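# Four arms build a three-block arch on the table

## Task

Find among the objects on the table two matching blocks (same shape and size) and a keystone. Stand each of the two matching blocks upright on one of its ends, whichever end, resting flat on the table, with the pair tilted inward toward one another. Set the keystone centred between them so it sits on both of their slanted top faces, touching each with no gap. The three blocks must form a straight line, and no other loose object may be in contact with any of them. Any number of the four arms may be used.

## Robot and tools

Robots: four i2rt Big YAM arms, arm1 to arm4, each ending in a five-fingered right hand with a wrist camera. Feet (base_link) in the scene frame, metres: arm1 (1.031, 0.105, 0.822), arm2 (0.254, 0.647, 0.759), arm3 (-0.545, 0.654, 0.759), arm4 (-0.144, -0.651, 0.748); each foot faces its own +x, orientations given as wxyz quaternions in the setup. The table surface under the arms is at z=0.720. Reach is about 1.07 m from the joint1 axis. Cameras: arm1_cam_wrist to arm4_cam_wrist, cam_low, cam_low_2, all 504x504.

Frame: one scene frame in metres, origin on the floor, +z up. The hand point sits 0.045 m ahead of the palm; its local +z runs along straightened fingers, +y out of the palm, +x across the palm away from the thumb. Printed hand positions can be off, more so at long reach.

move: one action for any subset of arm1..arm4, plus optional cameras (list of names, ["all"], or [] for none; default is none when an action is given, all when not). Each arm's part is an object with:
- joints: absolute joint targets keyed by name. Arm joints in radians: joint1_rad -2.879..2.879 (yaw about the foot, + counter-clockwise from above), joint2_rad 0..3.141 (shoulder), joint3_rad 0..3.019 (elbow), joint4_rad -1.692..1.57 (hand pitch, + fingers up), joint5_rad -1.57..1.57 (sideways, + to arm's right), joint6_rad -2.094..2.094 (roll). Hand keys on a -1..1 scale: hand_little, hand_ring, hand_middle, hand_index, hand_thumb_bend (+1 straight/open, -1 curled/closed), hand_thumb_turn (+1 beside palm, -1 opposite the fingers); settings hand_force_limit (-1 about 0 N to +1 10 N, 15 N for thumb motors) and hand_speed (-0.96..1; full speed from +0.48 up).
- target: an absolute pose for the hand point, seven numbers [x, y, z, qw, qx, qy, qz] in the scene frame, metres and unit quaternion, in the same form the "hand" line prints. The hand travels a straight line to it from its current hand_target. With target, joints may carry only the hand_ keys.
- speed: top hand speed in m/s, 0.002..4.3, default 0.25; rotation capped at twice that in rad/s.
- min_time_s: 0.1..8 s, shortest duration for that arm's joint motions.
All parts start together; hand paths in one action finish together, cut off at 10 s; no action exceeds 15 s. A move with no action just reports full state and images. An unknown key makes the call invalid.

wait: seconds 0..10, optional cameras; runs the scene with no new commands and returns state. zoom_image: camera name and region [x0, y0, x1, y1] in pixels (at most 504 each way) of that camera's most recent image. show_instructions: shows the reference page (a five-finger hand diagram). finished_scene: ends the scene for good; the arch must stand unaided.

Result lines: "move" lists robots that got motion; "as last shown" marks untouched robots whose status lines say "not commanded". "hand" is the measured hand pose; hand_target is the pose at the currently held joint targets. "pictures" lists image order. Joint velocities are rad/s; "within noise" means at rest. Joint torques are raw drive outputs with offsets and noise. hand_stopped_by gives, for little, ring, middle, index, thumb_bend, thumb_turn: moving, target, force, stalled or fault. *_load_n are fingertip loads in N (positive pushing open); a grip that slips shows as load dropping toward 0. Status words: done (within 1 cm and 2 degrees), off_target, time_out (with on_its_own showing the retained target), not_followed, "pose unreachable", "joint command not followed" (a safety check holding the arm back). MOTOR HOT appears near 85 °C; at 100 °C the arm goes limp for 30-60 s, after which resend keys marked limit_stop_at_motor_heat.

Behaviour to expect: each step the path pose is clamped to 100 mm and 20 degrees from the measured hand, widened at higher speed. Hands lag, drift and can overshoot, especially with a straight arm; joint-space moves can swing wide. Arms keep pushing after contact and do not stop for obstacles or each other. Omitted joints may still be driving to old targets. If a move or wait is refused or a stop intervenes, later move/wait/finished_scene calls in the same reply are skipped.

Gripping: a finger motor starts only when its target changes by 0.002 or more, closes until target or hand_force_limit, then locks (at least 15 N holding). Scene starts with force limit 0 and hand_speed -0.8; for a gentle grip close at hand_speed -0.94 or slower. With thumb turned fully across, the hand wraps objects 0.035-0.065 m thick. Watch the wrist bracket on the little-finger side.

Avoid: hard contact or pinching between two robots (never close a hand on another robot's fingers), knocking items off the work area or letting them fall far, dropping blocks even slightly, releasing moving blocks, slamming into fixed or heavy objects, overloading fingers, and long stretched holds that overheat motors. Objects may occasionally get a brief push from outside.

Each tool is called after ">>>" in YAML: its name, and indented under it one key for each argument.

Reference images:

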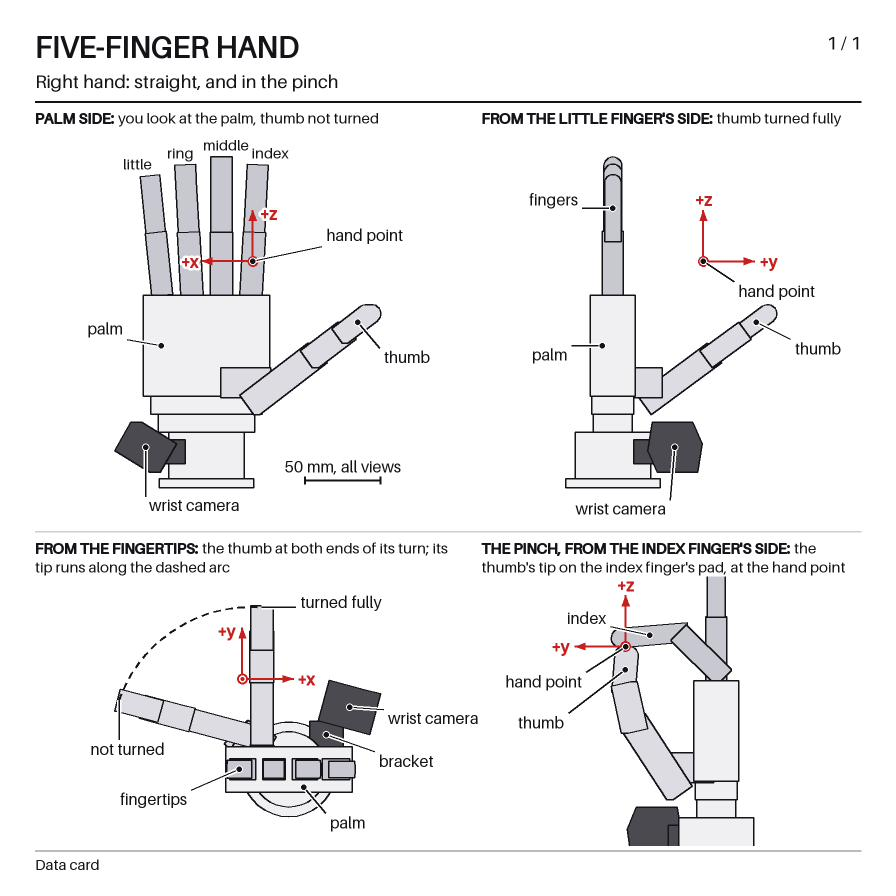

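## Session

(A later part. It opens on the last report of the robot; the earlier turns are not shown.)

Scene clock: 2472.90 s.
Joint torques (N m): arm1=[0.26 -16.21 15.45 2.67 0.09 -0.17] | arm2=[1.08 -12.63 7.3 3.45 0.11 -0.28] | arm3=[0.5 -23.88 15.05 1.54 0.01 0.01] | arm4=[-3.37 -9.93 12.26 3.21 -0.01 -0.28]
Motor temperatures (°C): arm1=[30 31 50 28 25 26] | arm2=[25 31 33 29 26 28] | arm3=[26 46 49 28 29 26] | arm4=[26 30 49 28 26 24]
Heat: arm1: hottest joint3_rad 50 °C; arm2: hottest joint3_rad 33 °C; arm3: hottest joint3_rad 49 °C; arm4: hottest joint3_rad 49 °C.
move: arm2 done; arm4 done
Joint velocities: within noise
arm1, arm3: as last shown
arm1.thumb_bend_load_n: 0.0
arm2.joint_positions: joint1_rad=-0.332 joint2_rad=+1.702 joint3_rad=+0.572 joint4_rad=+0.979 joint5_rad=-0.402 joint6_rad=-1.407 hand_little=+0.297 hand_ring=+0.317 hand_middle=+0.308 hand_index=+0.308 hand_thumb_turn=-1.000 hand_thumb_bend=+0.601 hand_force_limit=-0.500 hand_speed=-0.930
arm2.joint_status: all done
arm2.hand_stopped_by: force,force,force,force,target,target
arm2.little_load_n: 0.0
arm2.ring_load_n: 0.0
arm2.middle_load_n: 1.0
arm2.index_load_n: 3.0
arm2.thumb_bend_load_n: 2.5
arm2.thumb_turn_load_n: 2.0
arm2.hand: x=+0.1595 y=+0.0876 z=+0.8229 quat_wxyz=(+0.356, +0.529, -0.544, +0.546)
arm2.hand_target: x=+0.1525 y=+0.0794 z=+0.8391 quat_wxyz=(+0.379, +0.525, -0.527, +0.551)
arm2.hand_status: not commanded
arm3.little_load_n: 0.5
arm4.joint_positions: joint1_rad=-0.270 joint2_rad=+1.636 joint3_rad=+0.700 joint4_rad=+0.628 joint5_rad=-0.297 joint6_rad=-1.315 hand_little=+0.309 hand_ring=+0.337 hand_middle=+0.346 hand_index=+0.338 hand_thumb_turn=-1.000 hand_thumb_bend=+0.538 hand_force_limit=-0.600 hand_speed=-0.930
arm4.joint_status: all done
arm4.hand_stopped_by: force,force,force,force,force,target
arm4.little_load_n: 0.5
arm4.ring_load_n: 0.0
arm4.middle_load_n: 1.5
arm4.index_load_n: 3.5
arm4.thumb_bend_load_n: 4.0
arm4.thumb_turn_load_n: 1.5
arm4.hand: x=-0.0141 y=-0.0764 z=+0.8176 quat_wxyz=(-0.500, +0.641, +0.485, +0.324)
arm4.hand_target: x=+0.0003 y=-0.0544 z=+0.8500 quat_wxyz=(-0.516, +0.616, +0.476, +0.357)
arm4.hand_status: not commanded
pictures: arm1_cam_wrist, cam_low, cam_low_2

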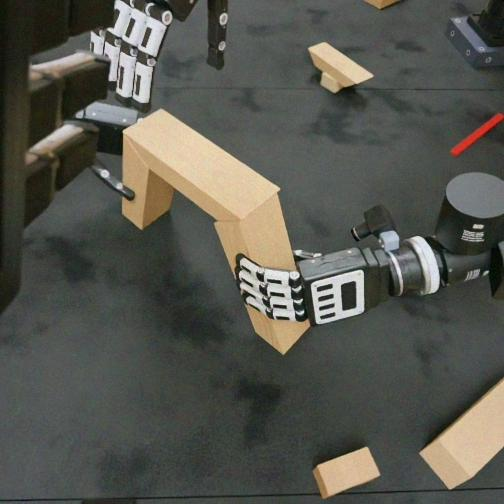

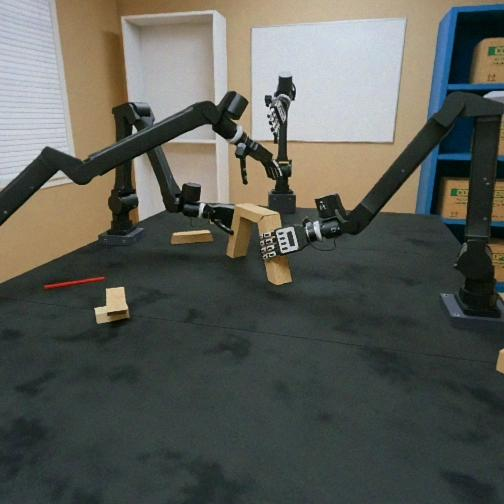

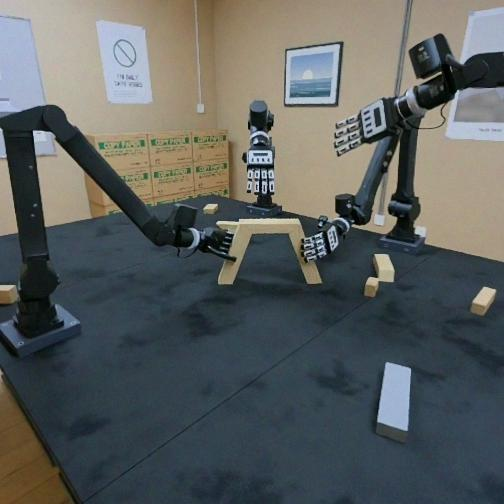

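>>> move:
  arm4: {"joints": {"hand_thumb_bend": 0.6}}
  cameras: ["cam_low", "cam_low_2", "arm1_cam_wrist"]

>>> zoom_image:
  camera: "cam_low_2"
  region: [210, 205, 330, 295]

>>> zoom_image:
  camera: "cam_low"
  region: [222, 195, 302, 295]

>>> zoom_image:
  camera: "arm1_cam_wrist"
  region: [100, 90, 300, 290]

Scene clock: 2480.70 s.
Joint torques (N m): arm1=[0.26 -16.15 15.45 2.67 0.09 -0.17] | arm2=[1.08 -12.86 7.12 3.34 0.09 -0.24] | arm3=[0.15 -24.06 15.08 1.47 -0.02 0.02] | arm4=[-3.43 -9.93 11.95 2.45 0 -0.24]
Motor temperatures (°C): arm1=[30 31 50 28 25 26] | arm2=[25 31 33 28 26 28] | arm3=[26 45 49 28 29 26] | arm4=[26 30 48 28 26 24]
Heat: arm1: hottest joint3_rad 50 °C; arm2: hottest joint3_rad 33 °C; arm3: hottest joint3_rad 49 °C; arm4: hottest joint3_rad 48 °C.
move: arm4 done
Joint velocities: within noise
arm1, arm2, arm3: as last shown
arm1.middle_load_n: 0.5
arm2.joint_positions: joint1_rad=-0.332 joint2_rad=+1.702 joint3_rad=+0.572 joint4_rad=+0.979 joint5_rad=-0.403 joint6_rad=-1.407 hand_little=+0.297 hand_ring=+0.317 hand_middle=+0.308 hand_index=+0.308 hand_thumb_turn=-1.000 hand_thumb_bend=+0.601 hand_force_limit=-0.500 hand_speed=-0.930
arm2.little_load_n: 0.5
arm2.index_load_n: 2.5
arm2.hand: x=+0.1596 y=+0.0876 z=+0.8229 quat_wxyz=(+0.356, +0.529, -0.544, +0.546)
arm2.hand_target: x=+0.1525 y=+0.0794 z=+0.8391 quat_wxyz=(+0.379, +0.525, -0.526, +0.551)
arm3.little_load_n: 0.0
arm3.thumb_bend_load_n: 0.5
arm4.joint_positions: joint1_rad=-0.270 joint2_rad=+1.636 joint3_rad=+0.704 joint4_rad=+0.648 joint5_rad=-0.297 joint6_rad=-1.320 hand_little=+0.309 hand_ring=+0.337 hand_middle=+0.346 hand_index=+0.337 hand_thumb_turn=-1.000 hand_thumb_bend=+0.600 hand_force_limit=-0.600 hand_speed=-0.930
arm4.joint_status: all done
arm4.hand_stopped_by: force,force,force,force,target,target
arm4.little_load_n: 0.0
arm4.ring_load_n: 0.0
arm4.middle_load_n: 0.0
arm4.index_load_n: 0.0
arm4.thumb_bend_load_n: 0.0
arm4.thumb_turn_load_n: 0.5
arm4.hand: x=-0.0129 y=-0.0721 z=+0.8248 quat_wxyz=(-0.505, +0.633, +0.484, +0.332)
arm4.hand_target: x=+0.0004 y=-0.0544 z=+0.8500 quat_wxyz=(-0.515, +0.616, +0.476, +0.357)
arm4.hand_status: not commanded
pictures: arm1_cam_wrist, cam_low, cam_low_2

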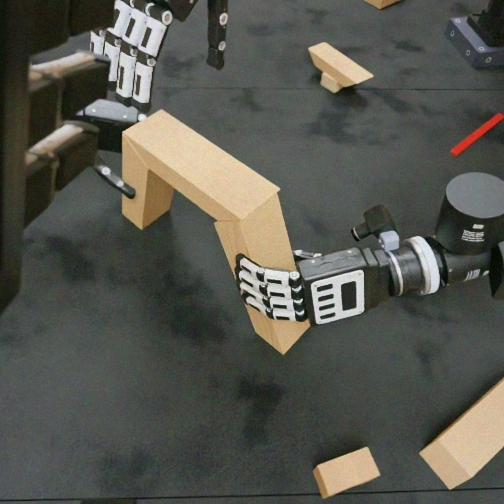

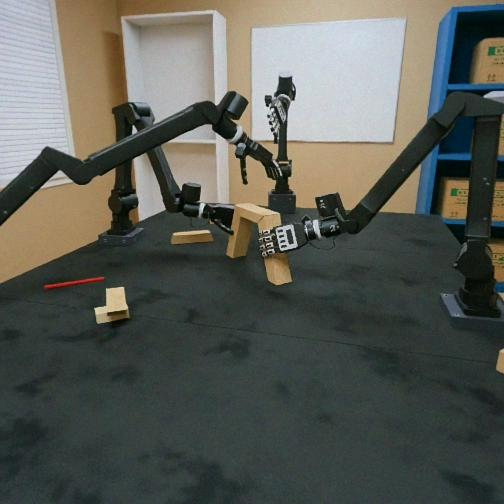

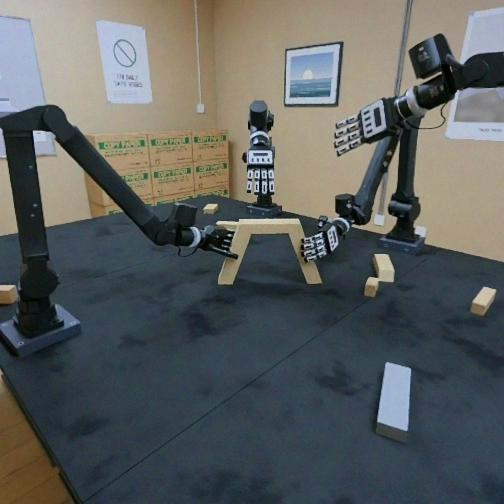

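Scaled by 4.200 from the camera's image (finer frame: 720x720).

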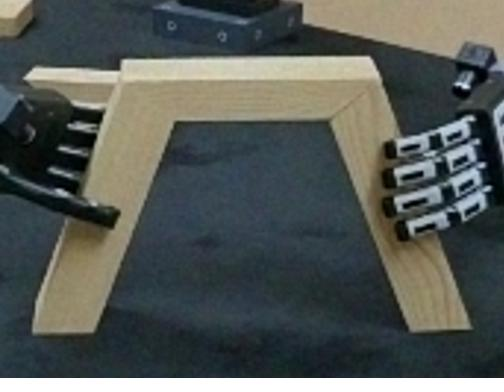

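Scaled by 5.040 from the camera's image (finer frame: 720x720).

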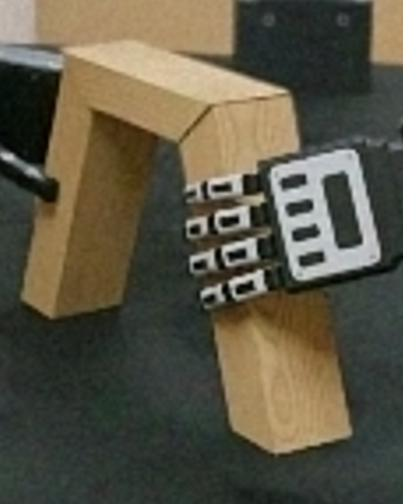

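Scaled by 2.520 from the camera's image (finer frame: 720x720).

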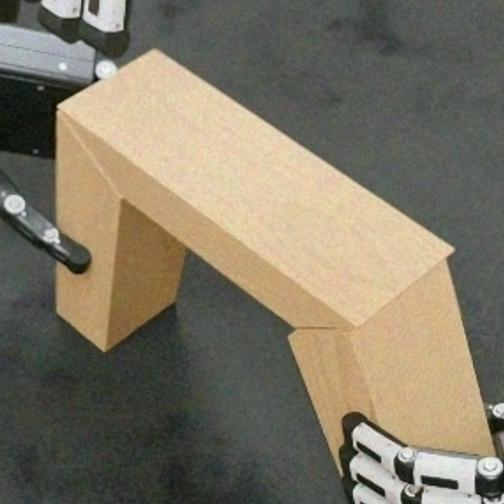

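>>> move:
  arm4: {"joints": {"hand_thumb_bend": 0.9, "hand_index": 0.6, "hand_middle": 0.6, "hand_ring": 0.6, "hand_little": 0.6, "hand_speed": -0.85}}
  cameras: ["cam_low", "cam_low_2", "arm1_cam_wrist"]

>>> zoom_image:
  camera: "cam_low_2"
  region: [210, 205, 330, 295]

>>> zoom_image:
  camera: "cam_low"
  region: [222, 195, 302, 295]

Scene clock: 2496.73 s.
Joint torques (N m): arm1=[0.26 -16.21 15.45 2.67 0.09 -0.17] | arm2=[0.5 -13.16 7.08 3.3 0.12 -0.23] | arm3=[0.32 -24 15.06 1.43 0.01 0.03] | arm4=[-3.43 -9.99 11.96 2.45 0 -0.22]
Motor temperatures (°C): arm1=[30 31 50 28 25 26] | arm2=[25 31 33 28 26 28] | arm3=[26 45 49 28 29 26] | arm4=[26 30 47 28 26 24]
Heat: arm1: hottest joint3_rad 50 °C; arm2: hottest joint3_rad 33 °C; arm3: hottest joint3_rad 49 °C; arm4: hottest joint3_rad 47 °C.
move: arm4 done
Joint velocities: within noise
arm1, arm2, arm3: as last shown
arm1.ring_load_n: -0.5
arm1.thumb_turn_load_n: 0.5
arm2.index_load_n: 3.0
arm2.thumb_turn_load_n: 1.5
arm3.thumb_bend_load_n: 0.0
arm4.joint_positions: joint1_rad=-0.270 joint2_rad=+1.636 joint3_rad=+0.704 joint4_rad=+0.648 joint5_rad=-0.297 joint6_rad=-1.321 hand_little=+0.600 hand_ring=+0.600 hand_middle=+0.600 hand_index=+0.600 hand_thumb_turn=-1.000 hand_thumb_bend=+0.900 hand_force_limit=-0.600 hand_speed=-0.850
arm4.joint_status: all done
arm4.hand_stopped_by: target,target,target,target,target,target
arm4.little_load_n: 0.0
arm4.ring_load_n: 0.0
arm4.middle_load_n: 0.0
arm4.index_load_n: 0.0
arm4.thumb_bend_load_n: 0.0
arm4.thumb_turn_load_n: 0.0
arm4.hand: x=-0.0129 y=-0.0721 z=+0.8248 quat_wxyz=(-0.505, +0.632, +0.485, +0.332)
arm4.hand_target: x=+0.0004 y=-0.0544 z=+0.8500 quat_wxyz=(-0.515, +0.616, +0.476, +0.357)
arm4.hand_status: not commanded
pictures: arm1_cam_wrist, cam_low, cam_low_2

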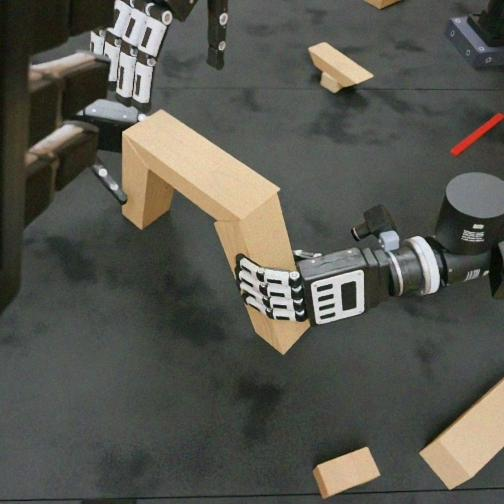

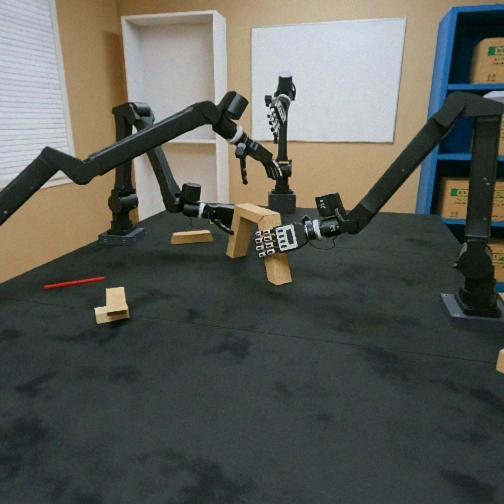

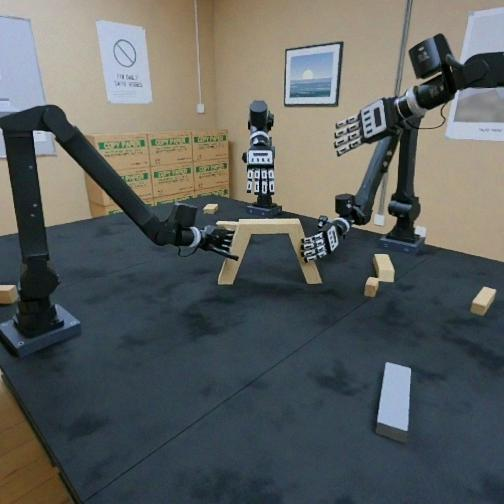

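Scaled by 4.200 from the camera's image (finer frame: 720x720).

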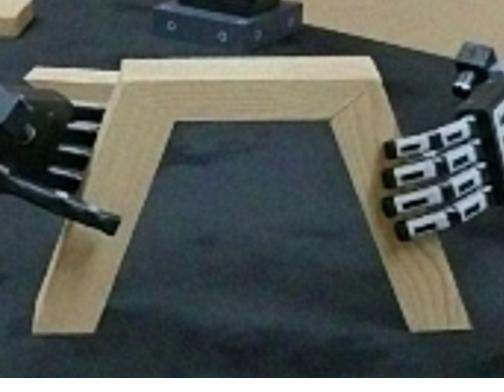

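Scaled by 5.040 from the camera's image (finer frame: 720x720).

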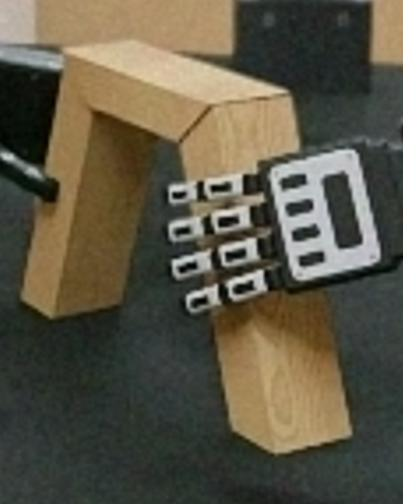

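>>> move:
  arm4: {"target": [-0.079, -0.1338, 0.879, 0.5155, -0.6157, -0.476, -0.357], "speed": 0.06}
  cameras: ["cam_low", "cam_low_2", "arm1_cam_wrist"]

>>> zoom_image:
  camera: "cam_low_2"
  region: [210, 205, 330, 295]

>>> zoom_image:
  camera: "cam_low"
  region: [222, 195, 302, 295]

>>> zoom_image:
  camera: "arm1_cam_wrist"
  region: [100, 90, 300, 290]

Scene clock: 2513.63 s.
Joint torques (N m): arm1=[0.32 -16.21 15.45 2.66 0.09 -0.17] | arm2=[0.73 -13.04 7.25 3.22 0.13 -0.25] | arm3=[0.56 -23.82 15.06 1.5 0 0.02] | arm4=[-1.38 -8 7.76 1.26 0.06 -0.06]
Motor temperatures (°C): arm1=[30 31 50 28 25 26] | arm2=[25 31 33 28 26 28] | arm3=[26 45 49 28 29 26] | arm4=[26 30 46 28 26 24]
Heat: arm1: hottest joint3_rad 50 °C; arm2: hottest joint3_rad 33 °C; arm3: hottest joint3_rad 49 °C; arm4: hottest joint3_rad 46 °C.
move: arm4 done
Joint velocities: within noise
arm1, arm2, arm3: as last shown
arm1.ring_load_n: 0.0
arm1.middle_load_n: 0.0
arm1.thumb_turn_load_n: 0.0
arm2.index_load_n: 2.5
arm2.thumb_turn_load_n: 2.0
arm3.thumb_turn_load_n: 0.5
arm4.joint_positions: joint1_rad=-0.125 joint2_rad=+1.356 joint3_rad=+0.536 joint4_rad=+0.619 joint5_rad=-0.131 joint6_rad=-1.300 hand_little=+0.600 hand_ring=+0.600 hand_middle=+0.600 hand_index=+0.600 hand_thumb_turn=-1.000 hand_thumb_bend=+0.900 hand_force_limit=-0.600 hand_speed=-0.850
arm4.joint_status: not commanded
arm4.hand_stopped_by: target,target,target,target,target,target
arm4.little_load_n: 0.0
arm4.ring_load_n: 0.0
arm4.middle_load_n: 0.0
arm4.index_load_n: 0.0
arm4.thumb_bend_load_n: -0.5
arm4.thumb_turn_load_n: 0.5
arm4.hand: x=-0.0719 y=-0.1284 z=+0.8836 quat_wxyz=(-0.516, +0.613, +0.474, +0.366)
arm4.hand_target: x=-0.0788 y=-0.1338 z=+0.8789 quat_wxyz=(-0.516, +0.616, +0.476, +0.357)
arm4.hand_status: done (0.010 m and 1.1 deg from the pose sent, 0.105 m and 3.8 deg at the start)
pictures: arm1_cam_wrist, cam_low, cam_low_2

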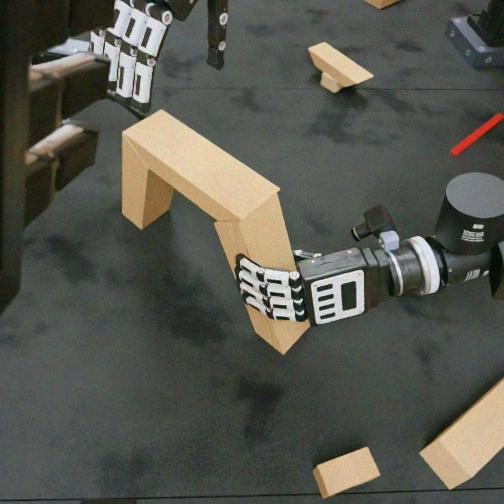

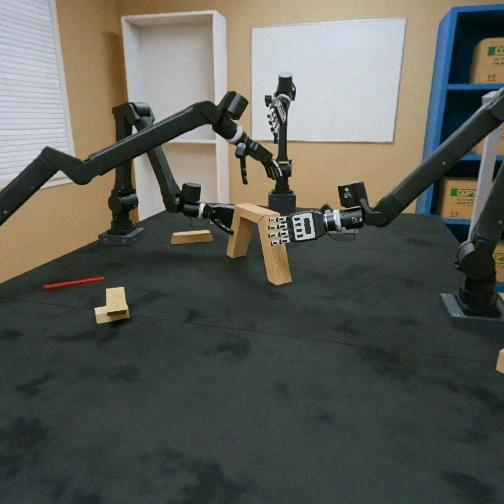

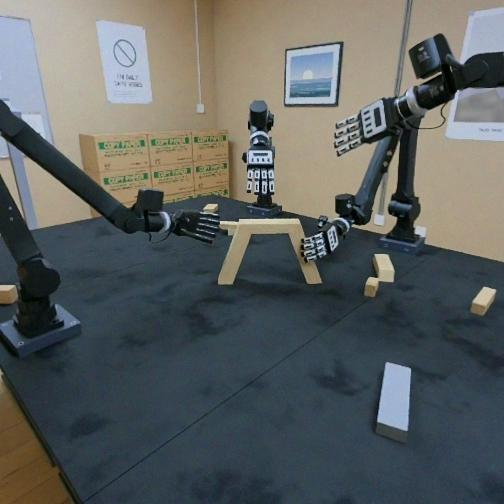

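Scaled by 4.200 from the camera's image (finer frame: 720x720).

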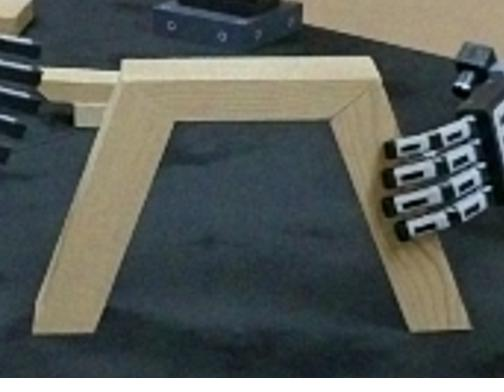

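Scaled by 5.040 from the camera's image (finer frame: 720x720).

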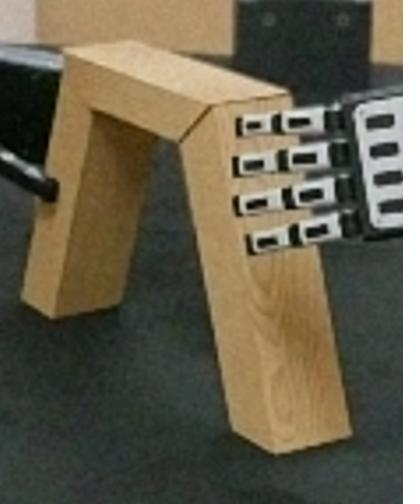

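Scaled by 2.520 from the camera's image (finer frame: 720x720).

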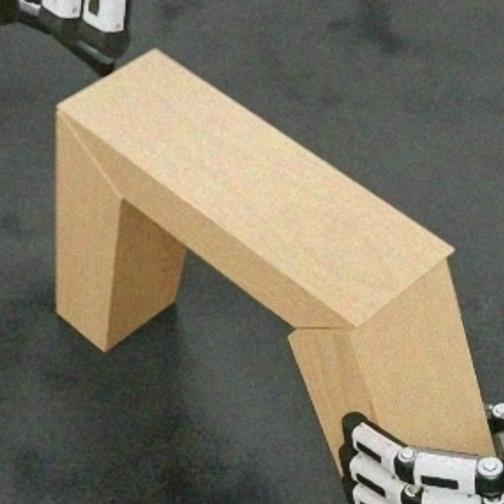

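>>> move:
  arm2: {"joints": {"hand_thumb_bend": 0.66}}
  cameras: ["cam_low", "cam_low_2", "arm1_cam_wrist"]

>>> zoom_image:
  camera: "cam_low_2"
  region: [210, 205, 330, 295]

>>> zoom_image:
  camera: "cam_low"
  region: [222, 195, 302, 295]

>>> zoom_image:
  camera: "arm1_cam_wrist"
  region: [100, 90, 300, 290]

Scene clock: 2521.57 s.
Joint torques (N m): arm1=[0.26 -16.15 15.45 2.67 0.09 -0.17] | arm2=[0.79 -13.1 7.08 2.78 0.09 -0.23] | arm3=[0.26 -23.82 15.06 1.46 0 0.02] | arm4=[-1.32 -8.06 7.79 1.25 0.06 -0.04]
Motor temperatures (°C): arm1=[30 32 50 28 25 26] | arm2=[25 31 33 28 26 28] | arm3=[26 45 49 28 29 26] | arm4=[26 30 45 28 26 24]
Heat: arm1: hottest joint3_rad 50 °C; arm2: hottest joint3_rad 33 °C; arm3: hottest joint3_rad 49 °C; arm4: hottest joint3_rad 45 °C.
move: arm2 done
Joint velocities: within noise
arm1, arm3, arm4: as last shown
arm1.little_load_n: 0.5
arm1.thumb_turn_load_n: -0.5
arm2.joint_positions: joint1_rad=-0.332 joint2_rad=+1.702 joint3_rad=+0.572 joint4_rad=+0.994 joint5_rad=-0.403 joint6_rad=-1.412 hand_little=+0.297 hand_ring=+0.317 hand_middle=+0.308 hand_index=+0.308 hand_thumb_turn=-1.000 hand_thumb_bend=+0.660 hand_force_limit=-0.500 hand_speed=-0.930
arm2.joint_status: all done
arm2.hand_stopped_by: force,force,force,force,target,target
arm2.little_load_n: 0.5
arm2.ring_load_n: 0.0
arm2.middle_load_n: 0.0
arm2.index_load_n: 0.5
arm2.thumb_bend_load_n: 0.0
arm2.thumb_turn_load_n: 0.0
arm2.hand: x=+0.1591 y=+0.0863 z=+0.8271 quat_wxyz=(+0.362, +0.528, -0.538, +0.548)
arm2.hand_target: x=+0.1525 y=+0.0794 z=+0.8392 quat_wxyz=(+0.379, +0.525, -0.526, +0.551)
arm2.hand_status: not commanded
arm3.thumb_turn_load_n: 0.0
arm4.joint_positions: joint1_rad=-0.125 joint2_rad=+1.356 joint3_rad=+0.536 joint4_rad=+0.619 joint5_rad=-0.131 joint6_rad=-1.299 hand_little=+0.600 hand_ring=+0.600 hand_middle=+0.600 hand_index=+0.600 hand_thumb_turn=-1.000 hand_thumb_bend=+0.900 hand_force_limit=-0.600 hand_speed=-0.850
arm4.ring_load_n: -0.5
arm4.thumb_bend_load_n: 0.0
arm4.thumb_turn_load_n: 0.0
arm4.hand: x=-0.0719 y=-0.1284 z=+0.8836 quat_wxyz=(-0.517, +0.613, +0.473, +0.365)
pictures: arm1_cam_wrist, cam_low, cam_low_2

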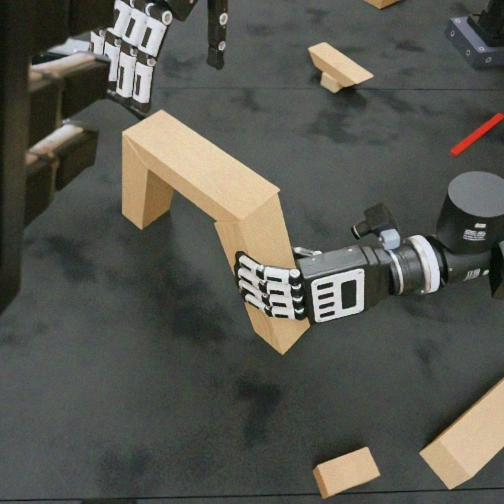

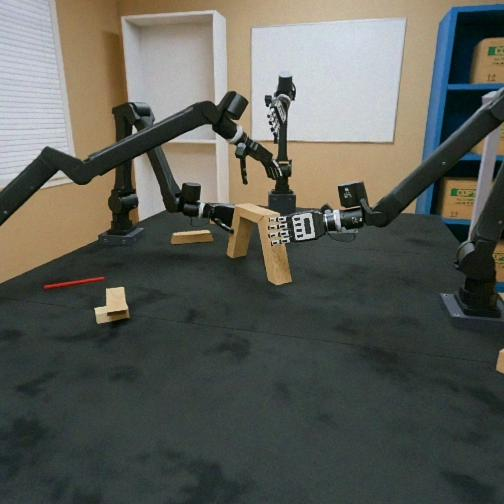

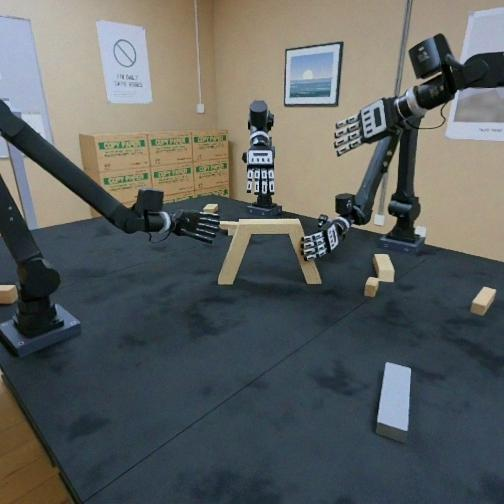

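Scaled by 4.200 from the camera's image (finer frame: 720x720).

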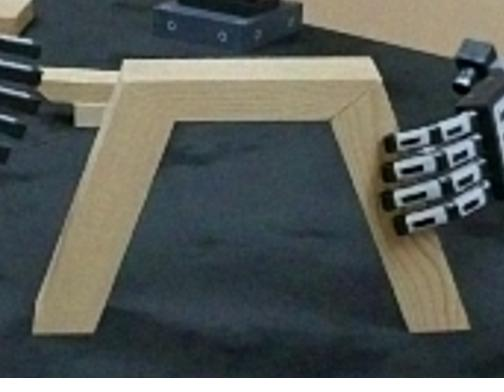

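Scaled by 5.040 from the camera's image (finer frame: 720x720).

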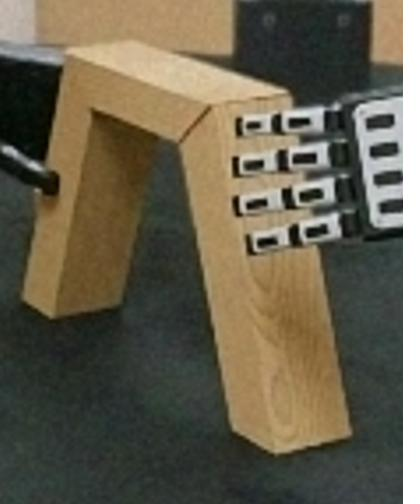

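Scaled by 2.520 from the camera's image (finer frame: 720x720).

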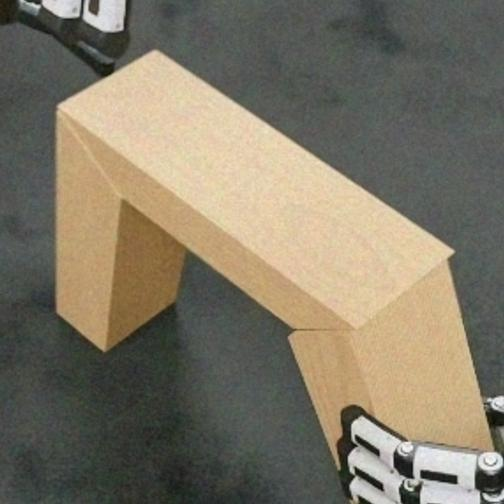

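>>> move:
  arm2: {"joints": {"hand_thumb_bend": 0.9, "hand_index": 0.6, "hand_middle": 0.6, "hand_ring": 0.6, "hand_little": 0.6, "hand_speed": -0.88}}
  cameras: ["cam_low_2", "arm1_cam_wrist", "arm2_cam_wrist"]

>>> zoom_image:
  camera: "cam_low_2"
  region: [210, 205, 330, 295]

Scene clock: 2534.43 s.
Joint torques (N m): arm1=[0.26 -16.21 15.45 2.67 0.09 -0.17] | arm2=[0.73 -13.04 7.17 2.74 0.11 -0.16] | arm3=[0.32 -23.71 15.06 1.44 0.01 0.02] | arm4=[-1.38 -8 7.8 1.26 0.06 -0.03]
Motor temperatures (°C): arm1=[30 32 50 28 25 26] | arm2=[25 31 33 28 26 28] | arm3=[26 44 49 27 29 26] | arm4=[26 30 44 28 26 24]
Heat: arm1: hottest joint3_rad 50 °C; arm2: hottest joint3_rad 33 °C; arm3: hottest joint3_rad 49 °C; arm4: hottest joint3_rad 44 °C.
move: arm2 done
Joint velocities: within noise
arm1, arm3, arm4: as last shown
arm1.little_load_n: 0.0
arm1.thumb_turn_load_n: 0.0
arm2.joint_positions: joint1_rad=-0.333 joint2_rad=+1.702 joint3_rad=+0.572 joint4_rad=+0.997 joint5_rad=-0.402 joint6_rad=-1.416 hand_little=+0.600 hand_ring=+0.600 hand_middle=+0.600 hand_index=+0.600 hand_thumb_turn=-1.000 hand_thumb_bend=+0.900 hand_force_limit=-0.500 hand_speed=-0.880
arm2.joint_status: all done
arm2.hand_stopped_by: target,target,target,target,target,target
arm2.little_load_n: 0.0
arm2.ring_load_n: 0.0
arm2.middle_load_n: 0.0
arm2.index_load_n: 0.0
arm2.thumb_bend_load_n: 0.0
arm2.thumb_turn_load_n: 0.5
arm2.hand: x=+0.1586 y=+0.0860 z=+0.8282 quat_wxyz=(+0.364, +0.529, -0.537, +0.548)
arm2.hand_target: x=+0.1524 y=+0.0795 z=+0.8391 quat_wxyz=(+0.379, +0.525, -0.527, +0.551)
arm2.hand_status: not commanded
arm4.ring_load_n: 0.0
arm4.thumb_turn_load_n: 0.5
pictures: arm1_cam_wrist, arm2_cam_wrist, cam_low_2

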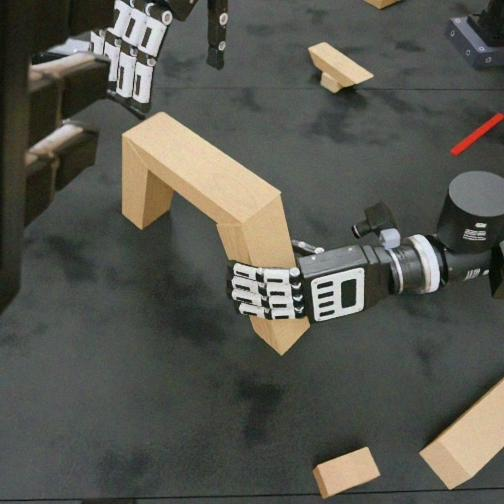

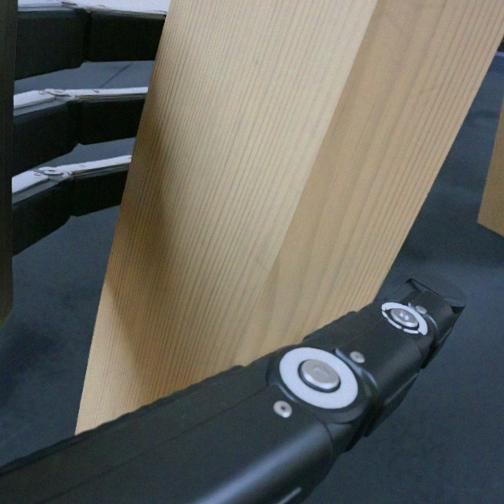

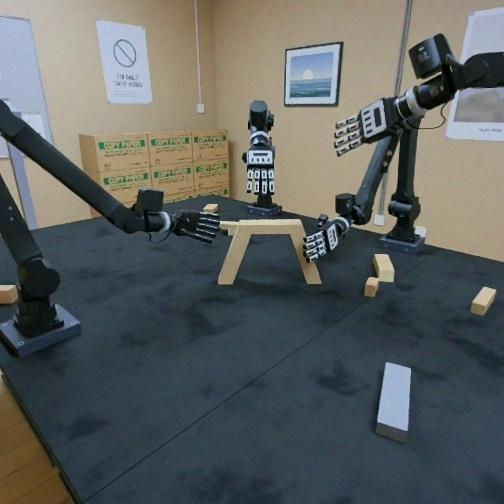

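Scaled by 4.200 from the camera's image (finer frame: 720x720).

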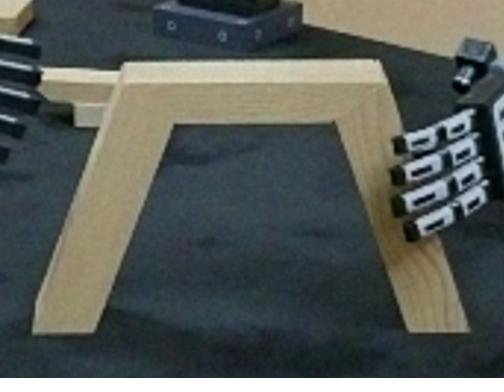

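>>> zoom_image:
  camera: "cam_low_2"
  region: [230, 210, 310, 240]

>>> zoom_image:
  camera: "cam_low_2"
  region: [210, 260, 330, 290]

>>> zoom_image:
  camera: "arm1_cam_wrist"
  region: [100, 90, 320, 370]

Scaled by 6.300 from the camera's image (finer frame: 720x720).

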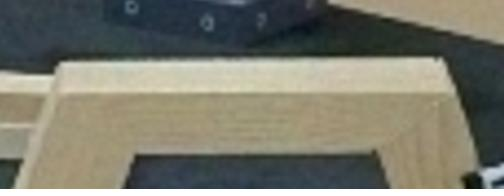

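Scaled by 4.200 from the camera's image (finer frame: 720x720).

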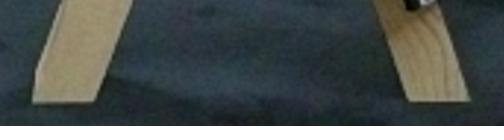

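Scaled by 1.800 from the camera's image (finer frame: 720x720).

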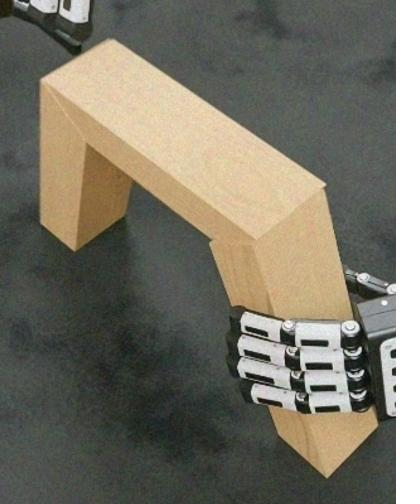

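>>> move:
  arm2: {"target": [0.2322, 0.1592, 0.872, 0.379, 0.525, -0.527, 0.551], "speed": 0.06}
  cameras: ["cam_low", "cam_low_2", "arm1_cam_wrist"]

>>> zoom_image:
  camera: "cam_low_2"
  region: [210, 205, 330, 295]

>>> zoom_image:
  camera: "cam_low"
  region: [222, 195, 302, 295]

>>> zoom_image:
  camera: "arm1_cam_wrist"
  region: [100, 90, 320, 370]

Scene clock: 2556.20 s.
Joint torques (N m): arm1=[0.32 -16.21 15.45 2.67 0.09 -0.17] | arm2=[2.43 -9.29 6.06 1.85 0.14 0.06] | arm3=[0.44 -24 15.1 1.39 0.01 0.02] | arm4=[-1.38 -8 7.77 1.28 0.07 -0.03]
Motor temperatures (°C): arm1=[30 32 51 28 25 26] | arm2=[25 31 33 28 26 28] | arm3=[26 44 50 27 29 26] | arm4=[26 30 43 28 26 24]
Heat: arm1: hottest joint3_rad 51 °C; arm2: hottest joint3_rad 33 °C; arm3: hottest joint3_rad 50 °C; arm4: hottest joint3_rad 43 °C.
move: arm2 done
Joint velocities: within noise
arm1, arm4: as last shown
arm2.joint_positions: joint1_rad=-0.138 joint2_rad=+1.409 joint3_rad=+0.363 joint4_rad=+0.954 joint5_rad=-0.196 joint6_rad=-1.413 hand_little=+0.600 hand_ring=+0.600 hand_middle=+0.600 hand_index=+0.600 hand_thumb_turn=-1.000 hand_thumb_bend=+0.900 hand_force_limit=-0.500 hand_speed=-0.880
arm2.joint_status: not commanded
arm2.hand_stopped_by: target,target,target,target,target,target
arm2.little_load_n: 0.0
arm2.ring_load_n: 0.0
arm2.middle_load_n: 0.0
arm2.index_load_n: 0.0
arm2.thumb_bend_load_n: 0.0
arm2.thumb_turn_load_n: 0.5
arm2.hand: x=+0.2293 y=+0.1566 z=+0.8726 quat_wxyz=(+0.383, +0.526, -0.524, +0.549)
arm2.hand_target: x=+0.2321 y=+0.1592 z=+0.8719 quat_wxyz=(+0.379, +0.525, -0.527, +0.551)
arm2.hand_status: done (0.004 m and 0.6 deg from the pose sent, 0.113 m and 2.1 deg at the start)
arm3.joint_positions: joint1_rad=+0.546 joint2_rad=+2.419 joint3_rad=+2.857 joint4_rad=-1.001 joint5_rad=-0.113 joint6_rad=-0.028 hand_little=+0.600 hand_ring=+0.600 hand_middle=+0.600 hand_index=+0.600 hand_thumb_turn=-1.000 hand_thumb_bend=+0.950 hand_force_limit=-0.600 hand_speed=-0.800
arm3.joint_status: not commanded
arm3.hand_stopped_by: target,target,target,target,target,target
arm3.little_load_n: 0.0
arm3.ring_load_n: 0.0
arm3.middle_load_n: 0.0
arm3.index_load_n: 0.0
arm3.thumb_bend_load_n: 0.0
arm3.thumb_turn_load_n: 0.0
arm3.hand: x=+0.0707 y=+0.0093 z=+1.0501 quat_wxyz=(-0.200, +0.341, -0.808, +0.436)
arm3.hand_target: x=+0.0661 y=+0.0005 z=+1.0597 quat_wxyz=(-0.200, +0.336, -0.804, +0.449)
arm3.hand_status: not commanded
pictures: arm1_cam_wrist, cam_low, cam_low_2

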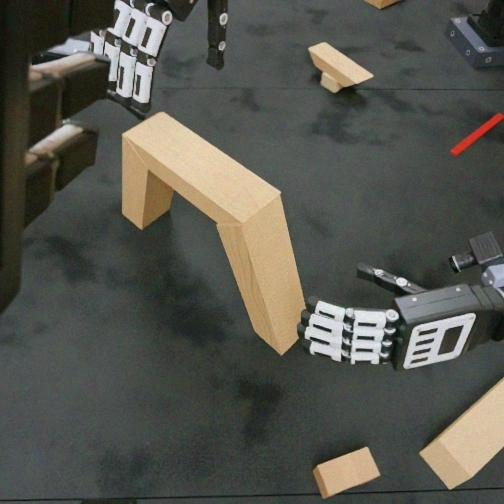

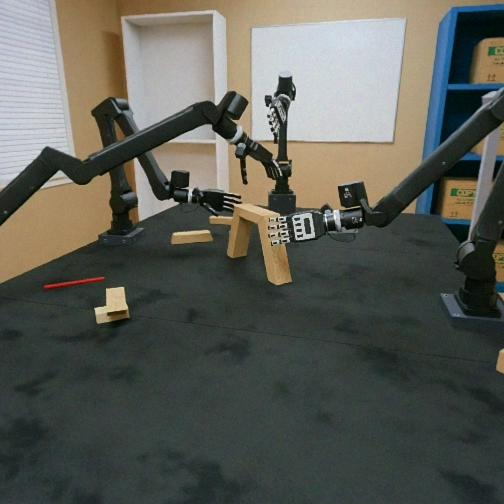

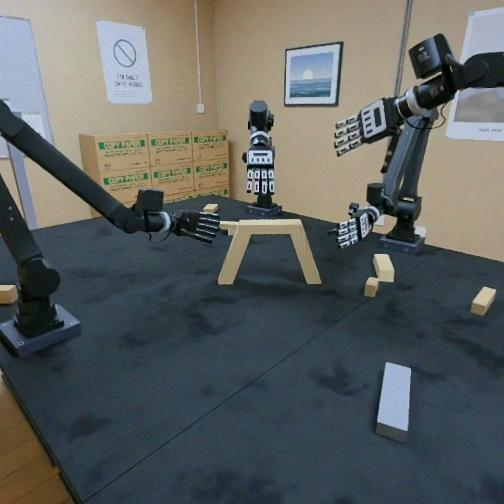

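Scaled by 4.200 from the camera's image (finer frame: 720x720).

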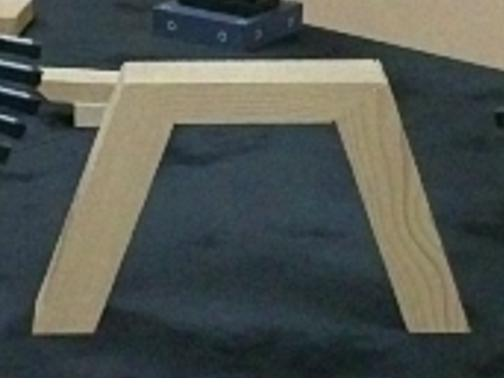

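Scaled by 5.040 from the camera's image (finer frame: 720x720).

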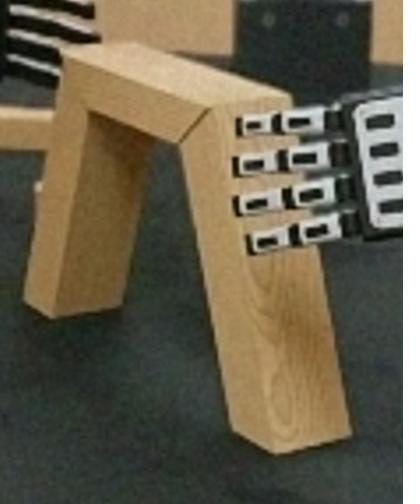

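Scaled by 1.800 from the camera's image (finer frame: 720x720).

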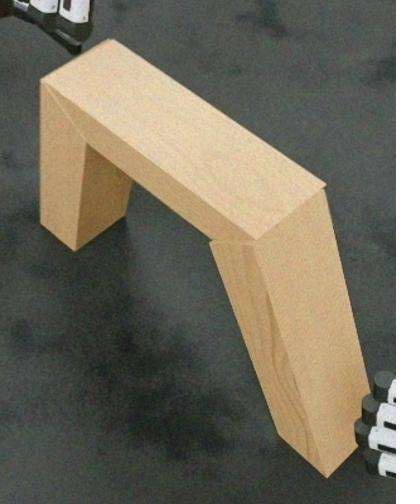

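>>> move:
  arm4: {"target": [-0.15, -0.2, 0.93, 0.5155, -0.6157, -0.476, -0.357], "speed": 0.1}
  arm2: {"target": [0.28, 0.22, 0.92, 0.379, 0.525, -0.527, 0.551], "speed": 0.1}
  arm3: {"target": [-0.02, 0.1, 1.1, 0.199, -0.337, 0.805, -0.446], "speed": 0.1}
  cameras: ["cam_low", "cam_low_2", "arm1_cam_wrist", "arm4_cam_wrist", "arm2_cam_wrist", "arm3_cam_wrist"]

>>> zoom_image:
  camera: "cam_low_2"
  region: [210, 205, 330, 295]

>>> zoom_image:
  camera: "cam_low"
  region: [222, 195, 302, 295]

Scene clock: 2571.40 s.
Joint torques (N m): arm1=[0.26 -16.21 15.43 2.67 0.09 -0.17] | arm2=[1.85 -5.19 8.72 1.8 0.22 0.07] | arm3=[0.03 -20.01 11.14 2.4 -0.11 -0.01] | arm4=[-1.38 -4.84 9.43 1.26 0.11 -0.01]
Motor temperatures (°C): arm1=[30 32 51 28 25 26] | arm2=[25 31 33 28 26 28] | arm3=[26 44 49 27 29 26] | arm4=[26 30 42 27 26 24]
Heat: arm1: hottest joint3_rad 51 °C; arm2: hottest joint3_rad 33 °C; arm3: hottest joint3_rad 49 °C; arm4: hottest joint3_rad 42 °C.
move: arm2 done; arm3 off_target; arm4 off_target
Joint velocities: within noise
arm1.joint_positions: joint1_rad=-0.059 joint2_rad=+1.507 joint3_rad=+1.546 joint4_rad=-0.463 joint5_rad=+0.198 joint6_rad=-1.230 hand_little=+1.000 hand_ring=+1.000 hand_middle=+1.000 hand_index=+1.000 hand_thumb_turn=+1.000 hand_thumb_bend=+1.000 hand_force_limit=+0.000 hand_speed=-0.800
arm1.joint_status: not commanded
arm1.hand_stopped_by: target,target,target,target,target,target
arm1.little_load_n: 0.0
arm1.ring_load_n: 0.0
arm1.middle_load_n: 0.0
arm1.index_load_n: 0.0
arm1.thumb_bend_load_n: 0.0
arm1.thumb_turn_load_n: 0.0
arm1.hand: x=+0.3718 y=+0.0534 z=+1.2055 quat_wxyz=(+0.546, -0.110, -0.828, +0.066)
arm1.hand_target: x=+0.3597 y=+0.0454 z=+1.2397 quat_wxyz=(+0.572, -0.105, -0.810, +0.075)
arm1.hand_status: not commanded
arm2.joint_positions: joint1_rad=+0.064 joint2_rad=+1.003 joint3_rad=+0.280 joint4_rad=+0.637 joint5_rad=+0.005 joint6_rad=-1.394 hand_little=+0.600 hand_ring=+0.600 hand_middle=+0.600 hand_index=+0.600 hand_thumb_turn=-1.000 hand_thumb_bend=+0.900 hand_force_limit=-0.500 hand_speed=-0.880
arm2.joint_status: not commanded
arm2.hand_stopped_by: target,target,target,target,target,target
arm2.little_load_n: 0.0
arm2.ring_load_n: 0.0
arm2.middle_load_n: 0.0
arm2.index_load_n: 0.0
arm2.thumb_bend_load_n: 0.0
arm2.thumb_turn_load_n: 0.0
arm2.hand: x=+0.2778 y=+0.2172 z=+0.9230 quat_wxyz=(+0.384, +0.525, -0.524, +0.551)
arm2.hand_target: x=+0.2799 y=+0.2200 z=+0.9199 quat_wxyz=(+0.379, +0.525, -0.527, +0.551)
arm2.hand_status: done (0.005 m and 0.7 deg from the pose sent, 0.094 m and 0.7 deg at the start)
arm3.joint_positions: joint1_rad=+0.545 joint2_rad=+1.846 joint3_rad=+1.994 joint4_rad=-0.716 joint5_rad=-0.114 joint6_rad=-0.028 hand_little=+0.600 hand_ring=+0.600 hand_middle=+0.600 hand_index=+0.600 hand_thumb_turn=-1.000 hand_thumb_bend=+0.950 hand_force_limit=-0.600 hand_speed=-0.800
arm3.joint_status: not commanded
arm3.hand_stopped_by: target,target,target,target,target,target
arm3.little_load_n: 0.0
arm3.ring_load_n: 0.0
arm3.middle_load_n: 0.0
arm3.index_load_n: 0.0
arm3.thumb_bend_load_n: 0.0
arm3.thumb_turn_load_n: 0.0
arm3.hand: x=-0.0129 y=+0.1079 z=+1.0911 quat_wxyz=(-0.199, +0.341, -0.810, +0.434)
arm3.hand_target: x=-0.0200 y=+0.1003 z=+1.0999 quat_wxyz=(-0.199, +0.337, -0.805, +0.446)
arm3.hand_status: off_target (0.014 m and 1.5 deg from the pose sent, 0.138 m and 1.2 deg at the start)
arm4.joint_positions: joint1_rad=+0.118 joint2_rad=+1.007 joint3_rad=+0.463 joint4_rad=+0.348 joint5_rad=+0.107 joint6_rad=-1.248 hand_little=+0.600 hand_ring=+0.600 hand_middle=+0.600 hand_index=+0.600 hand_thumb_turn=-1.000 hand_thumb_bend=+0.900 hand_force_limit=-0.600 hand_speed=-0.850
arm4.joint_status: not commanded
arm4.hand_stopped_by: target,target,target,target,target,target
arm4.little_load_n: 0.0
arm4.ring_load_n: 0.0
arm4.middle_load_n: 0.0
arm4.index_load_n: 0.0
arm4.thumb_bend_load_n: 0.0
arm4.thumb_turn_load_n: 0.0
arm4.hand: x=-0.1453 y=-0.1939 z=+0.9381 quat_wxyz=(-0.519, +0.612, +0.472, +0.365)
arm4.hand_target: x=-0.1498 y=-0.1998 z=+0.9301 quat_wxyz=(-0.516, +0.616, +0.476, +0.357)
arm4.hand_status: off_target (0.011 m and 1.2 deg from the pose sent, 0.116 m and 1.1 deg at the start)
pictures: arm1_cam_wrist, arm2_cam_wrist, arm3_cam_wrist, arm4_cam_wrist, cam_low, cam_low_2

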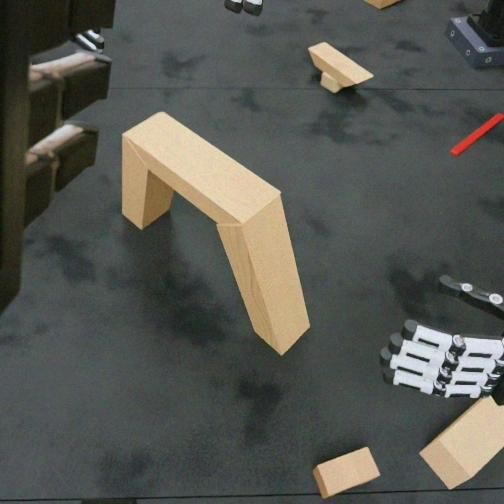

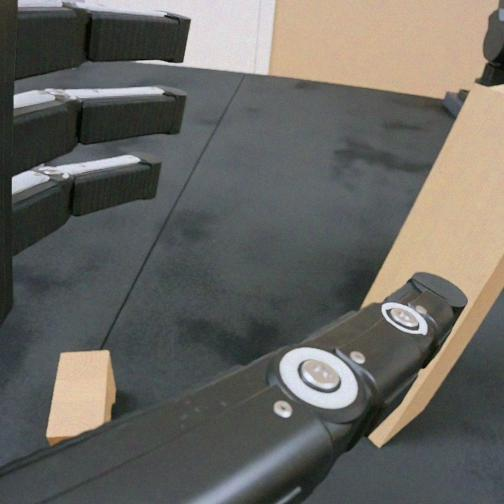

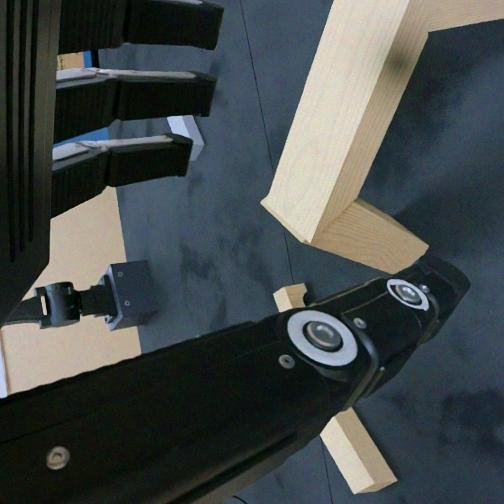

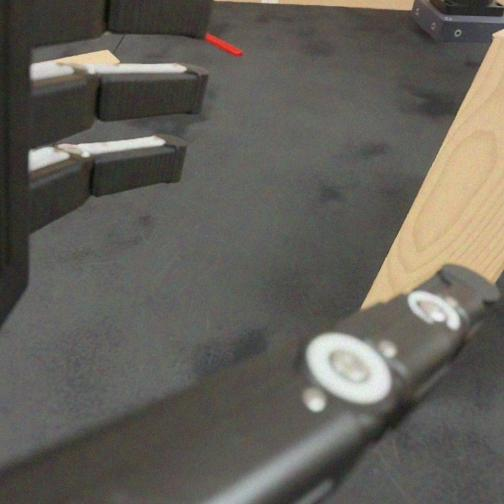

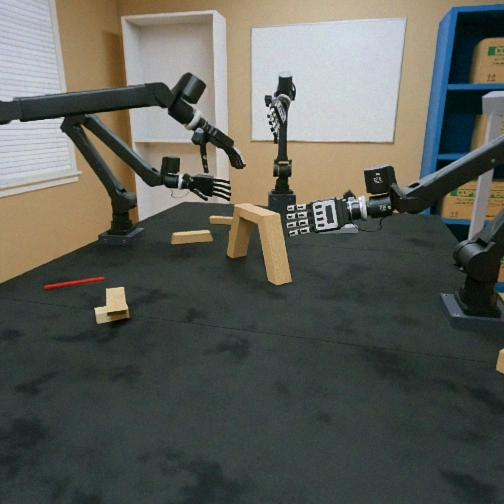

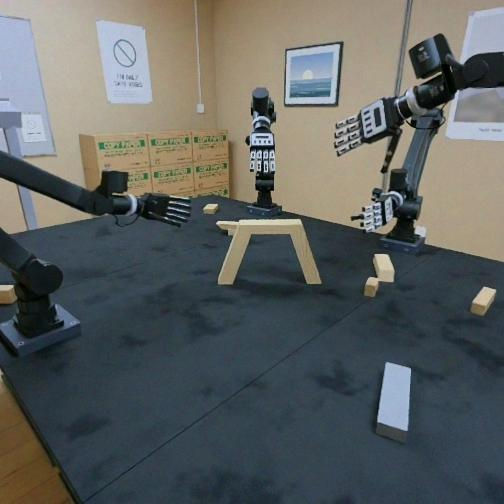

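Scaled by 4.200 from the camera's image (finer frame: 720x720).

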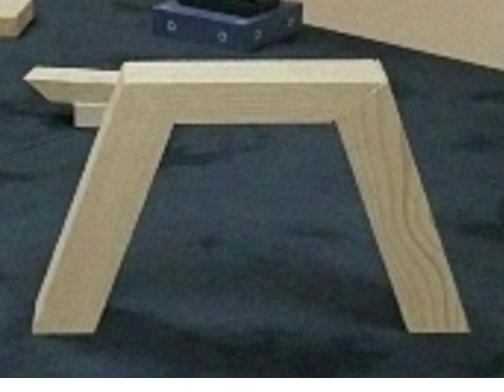

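Scaled by 5.040 from the camera's image (finer frame: 720x720).

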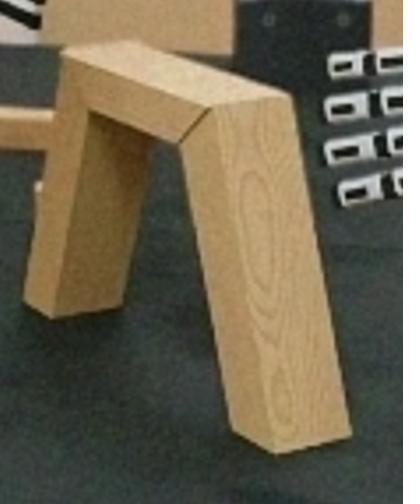

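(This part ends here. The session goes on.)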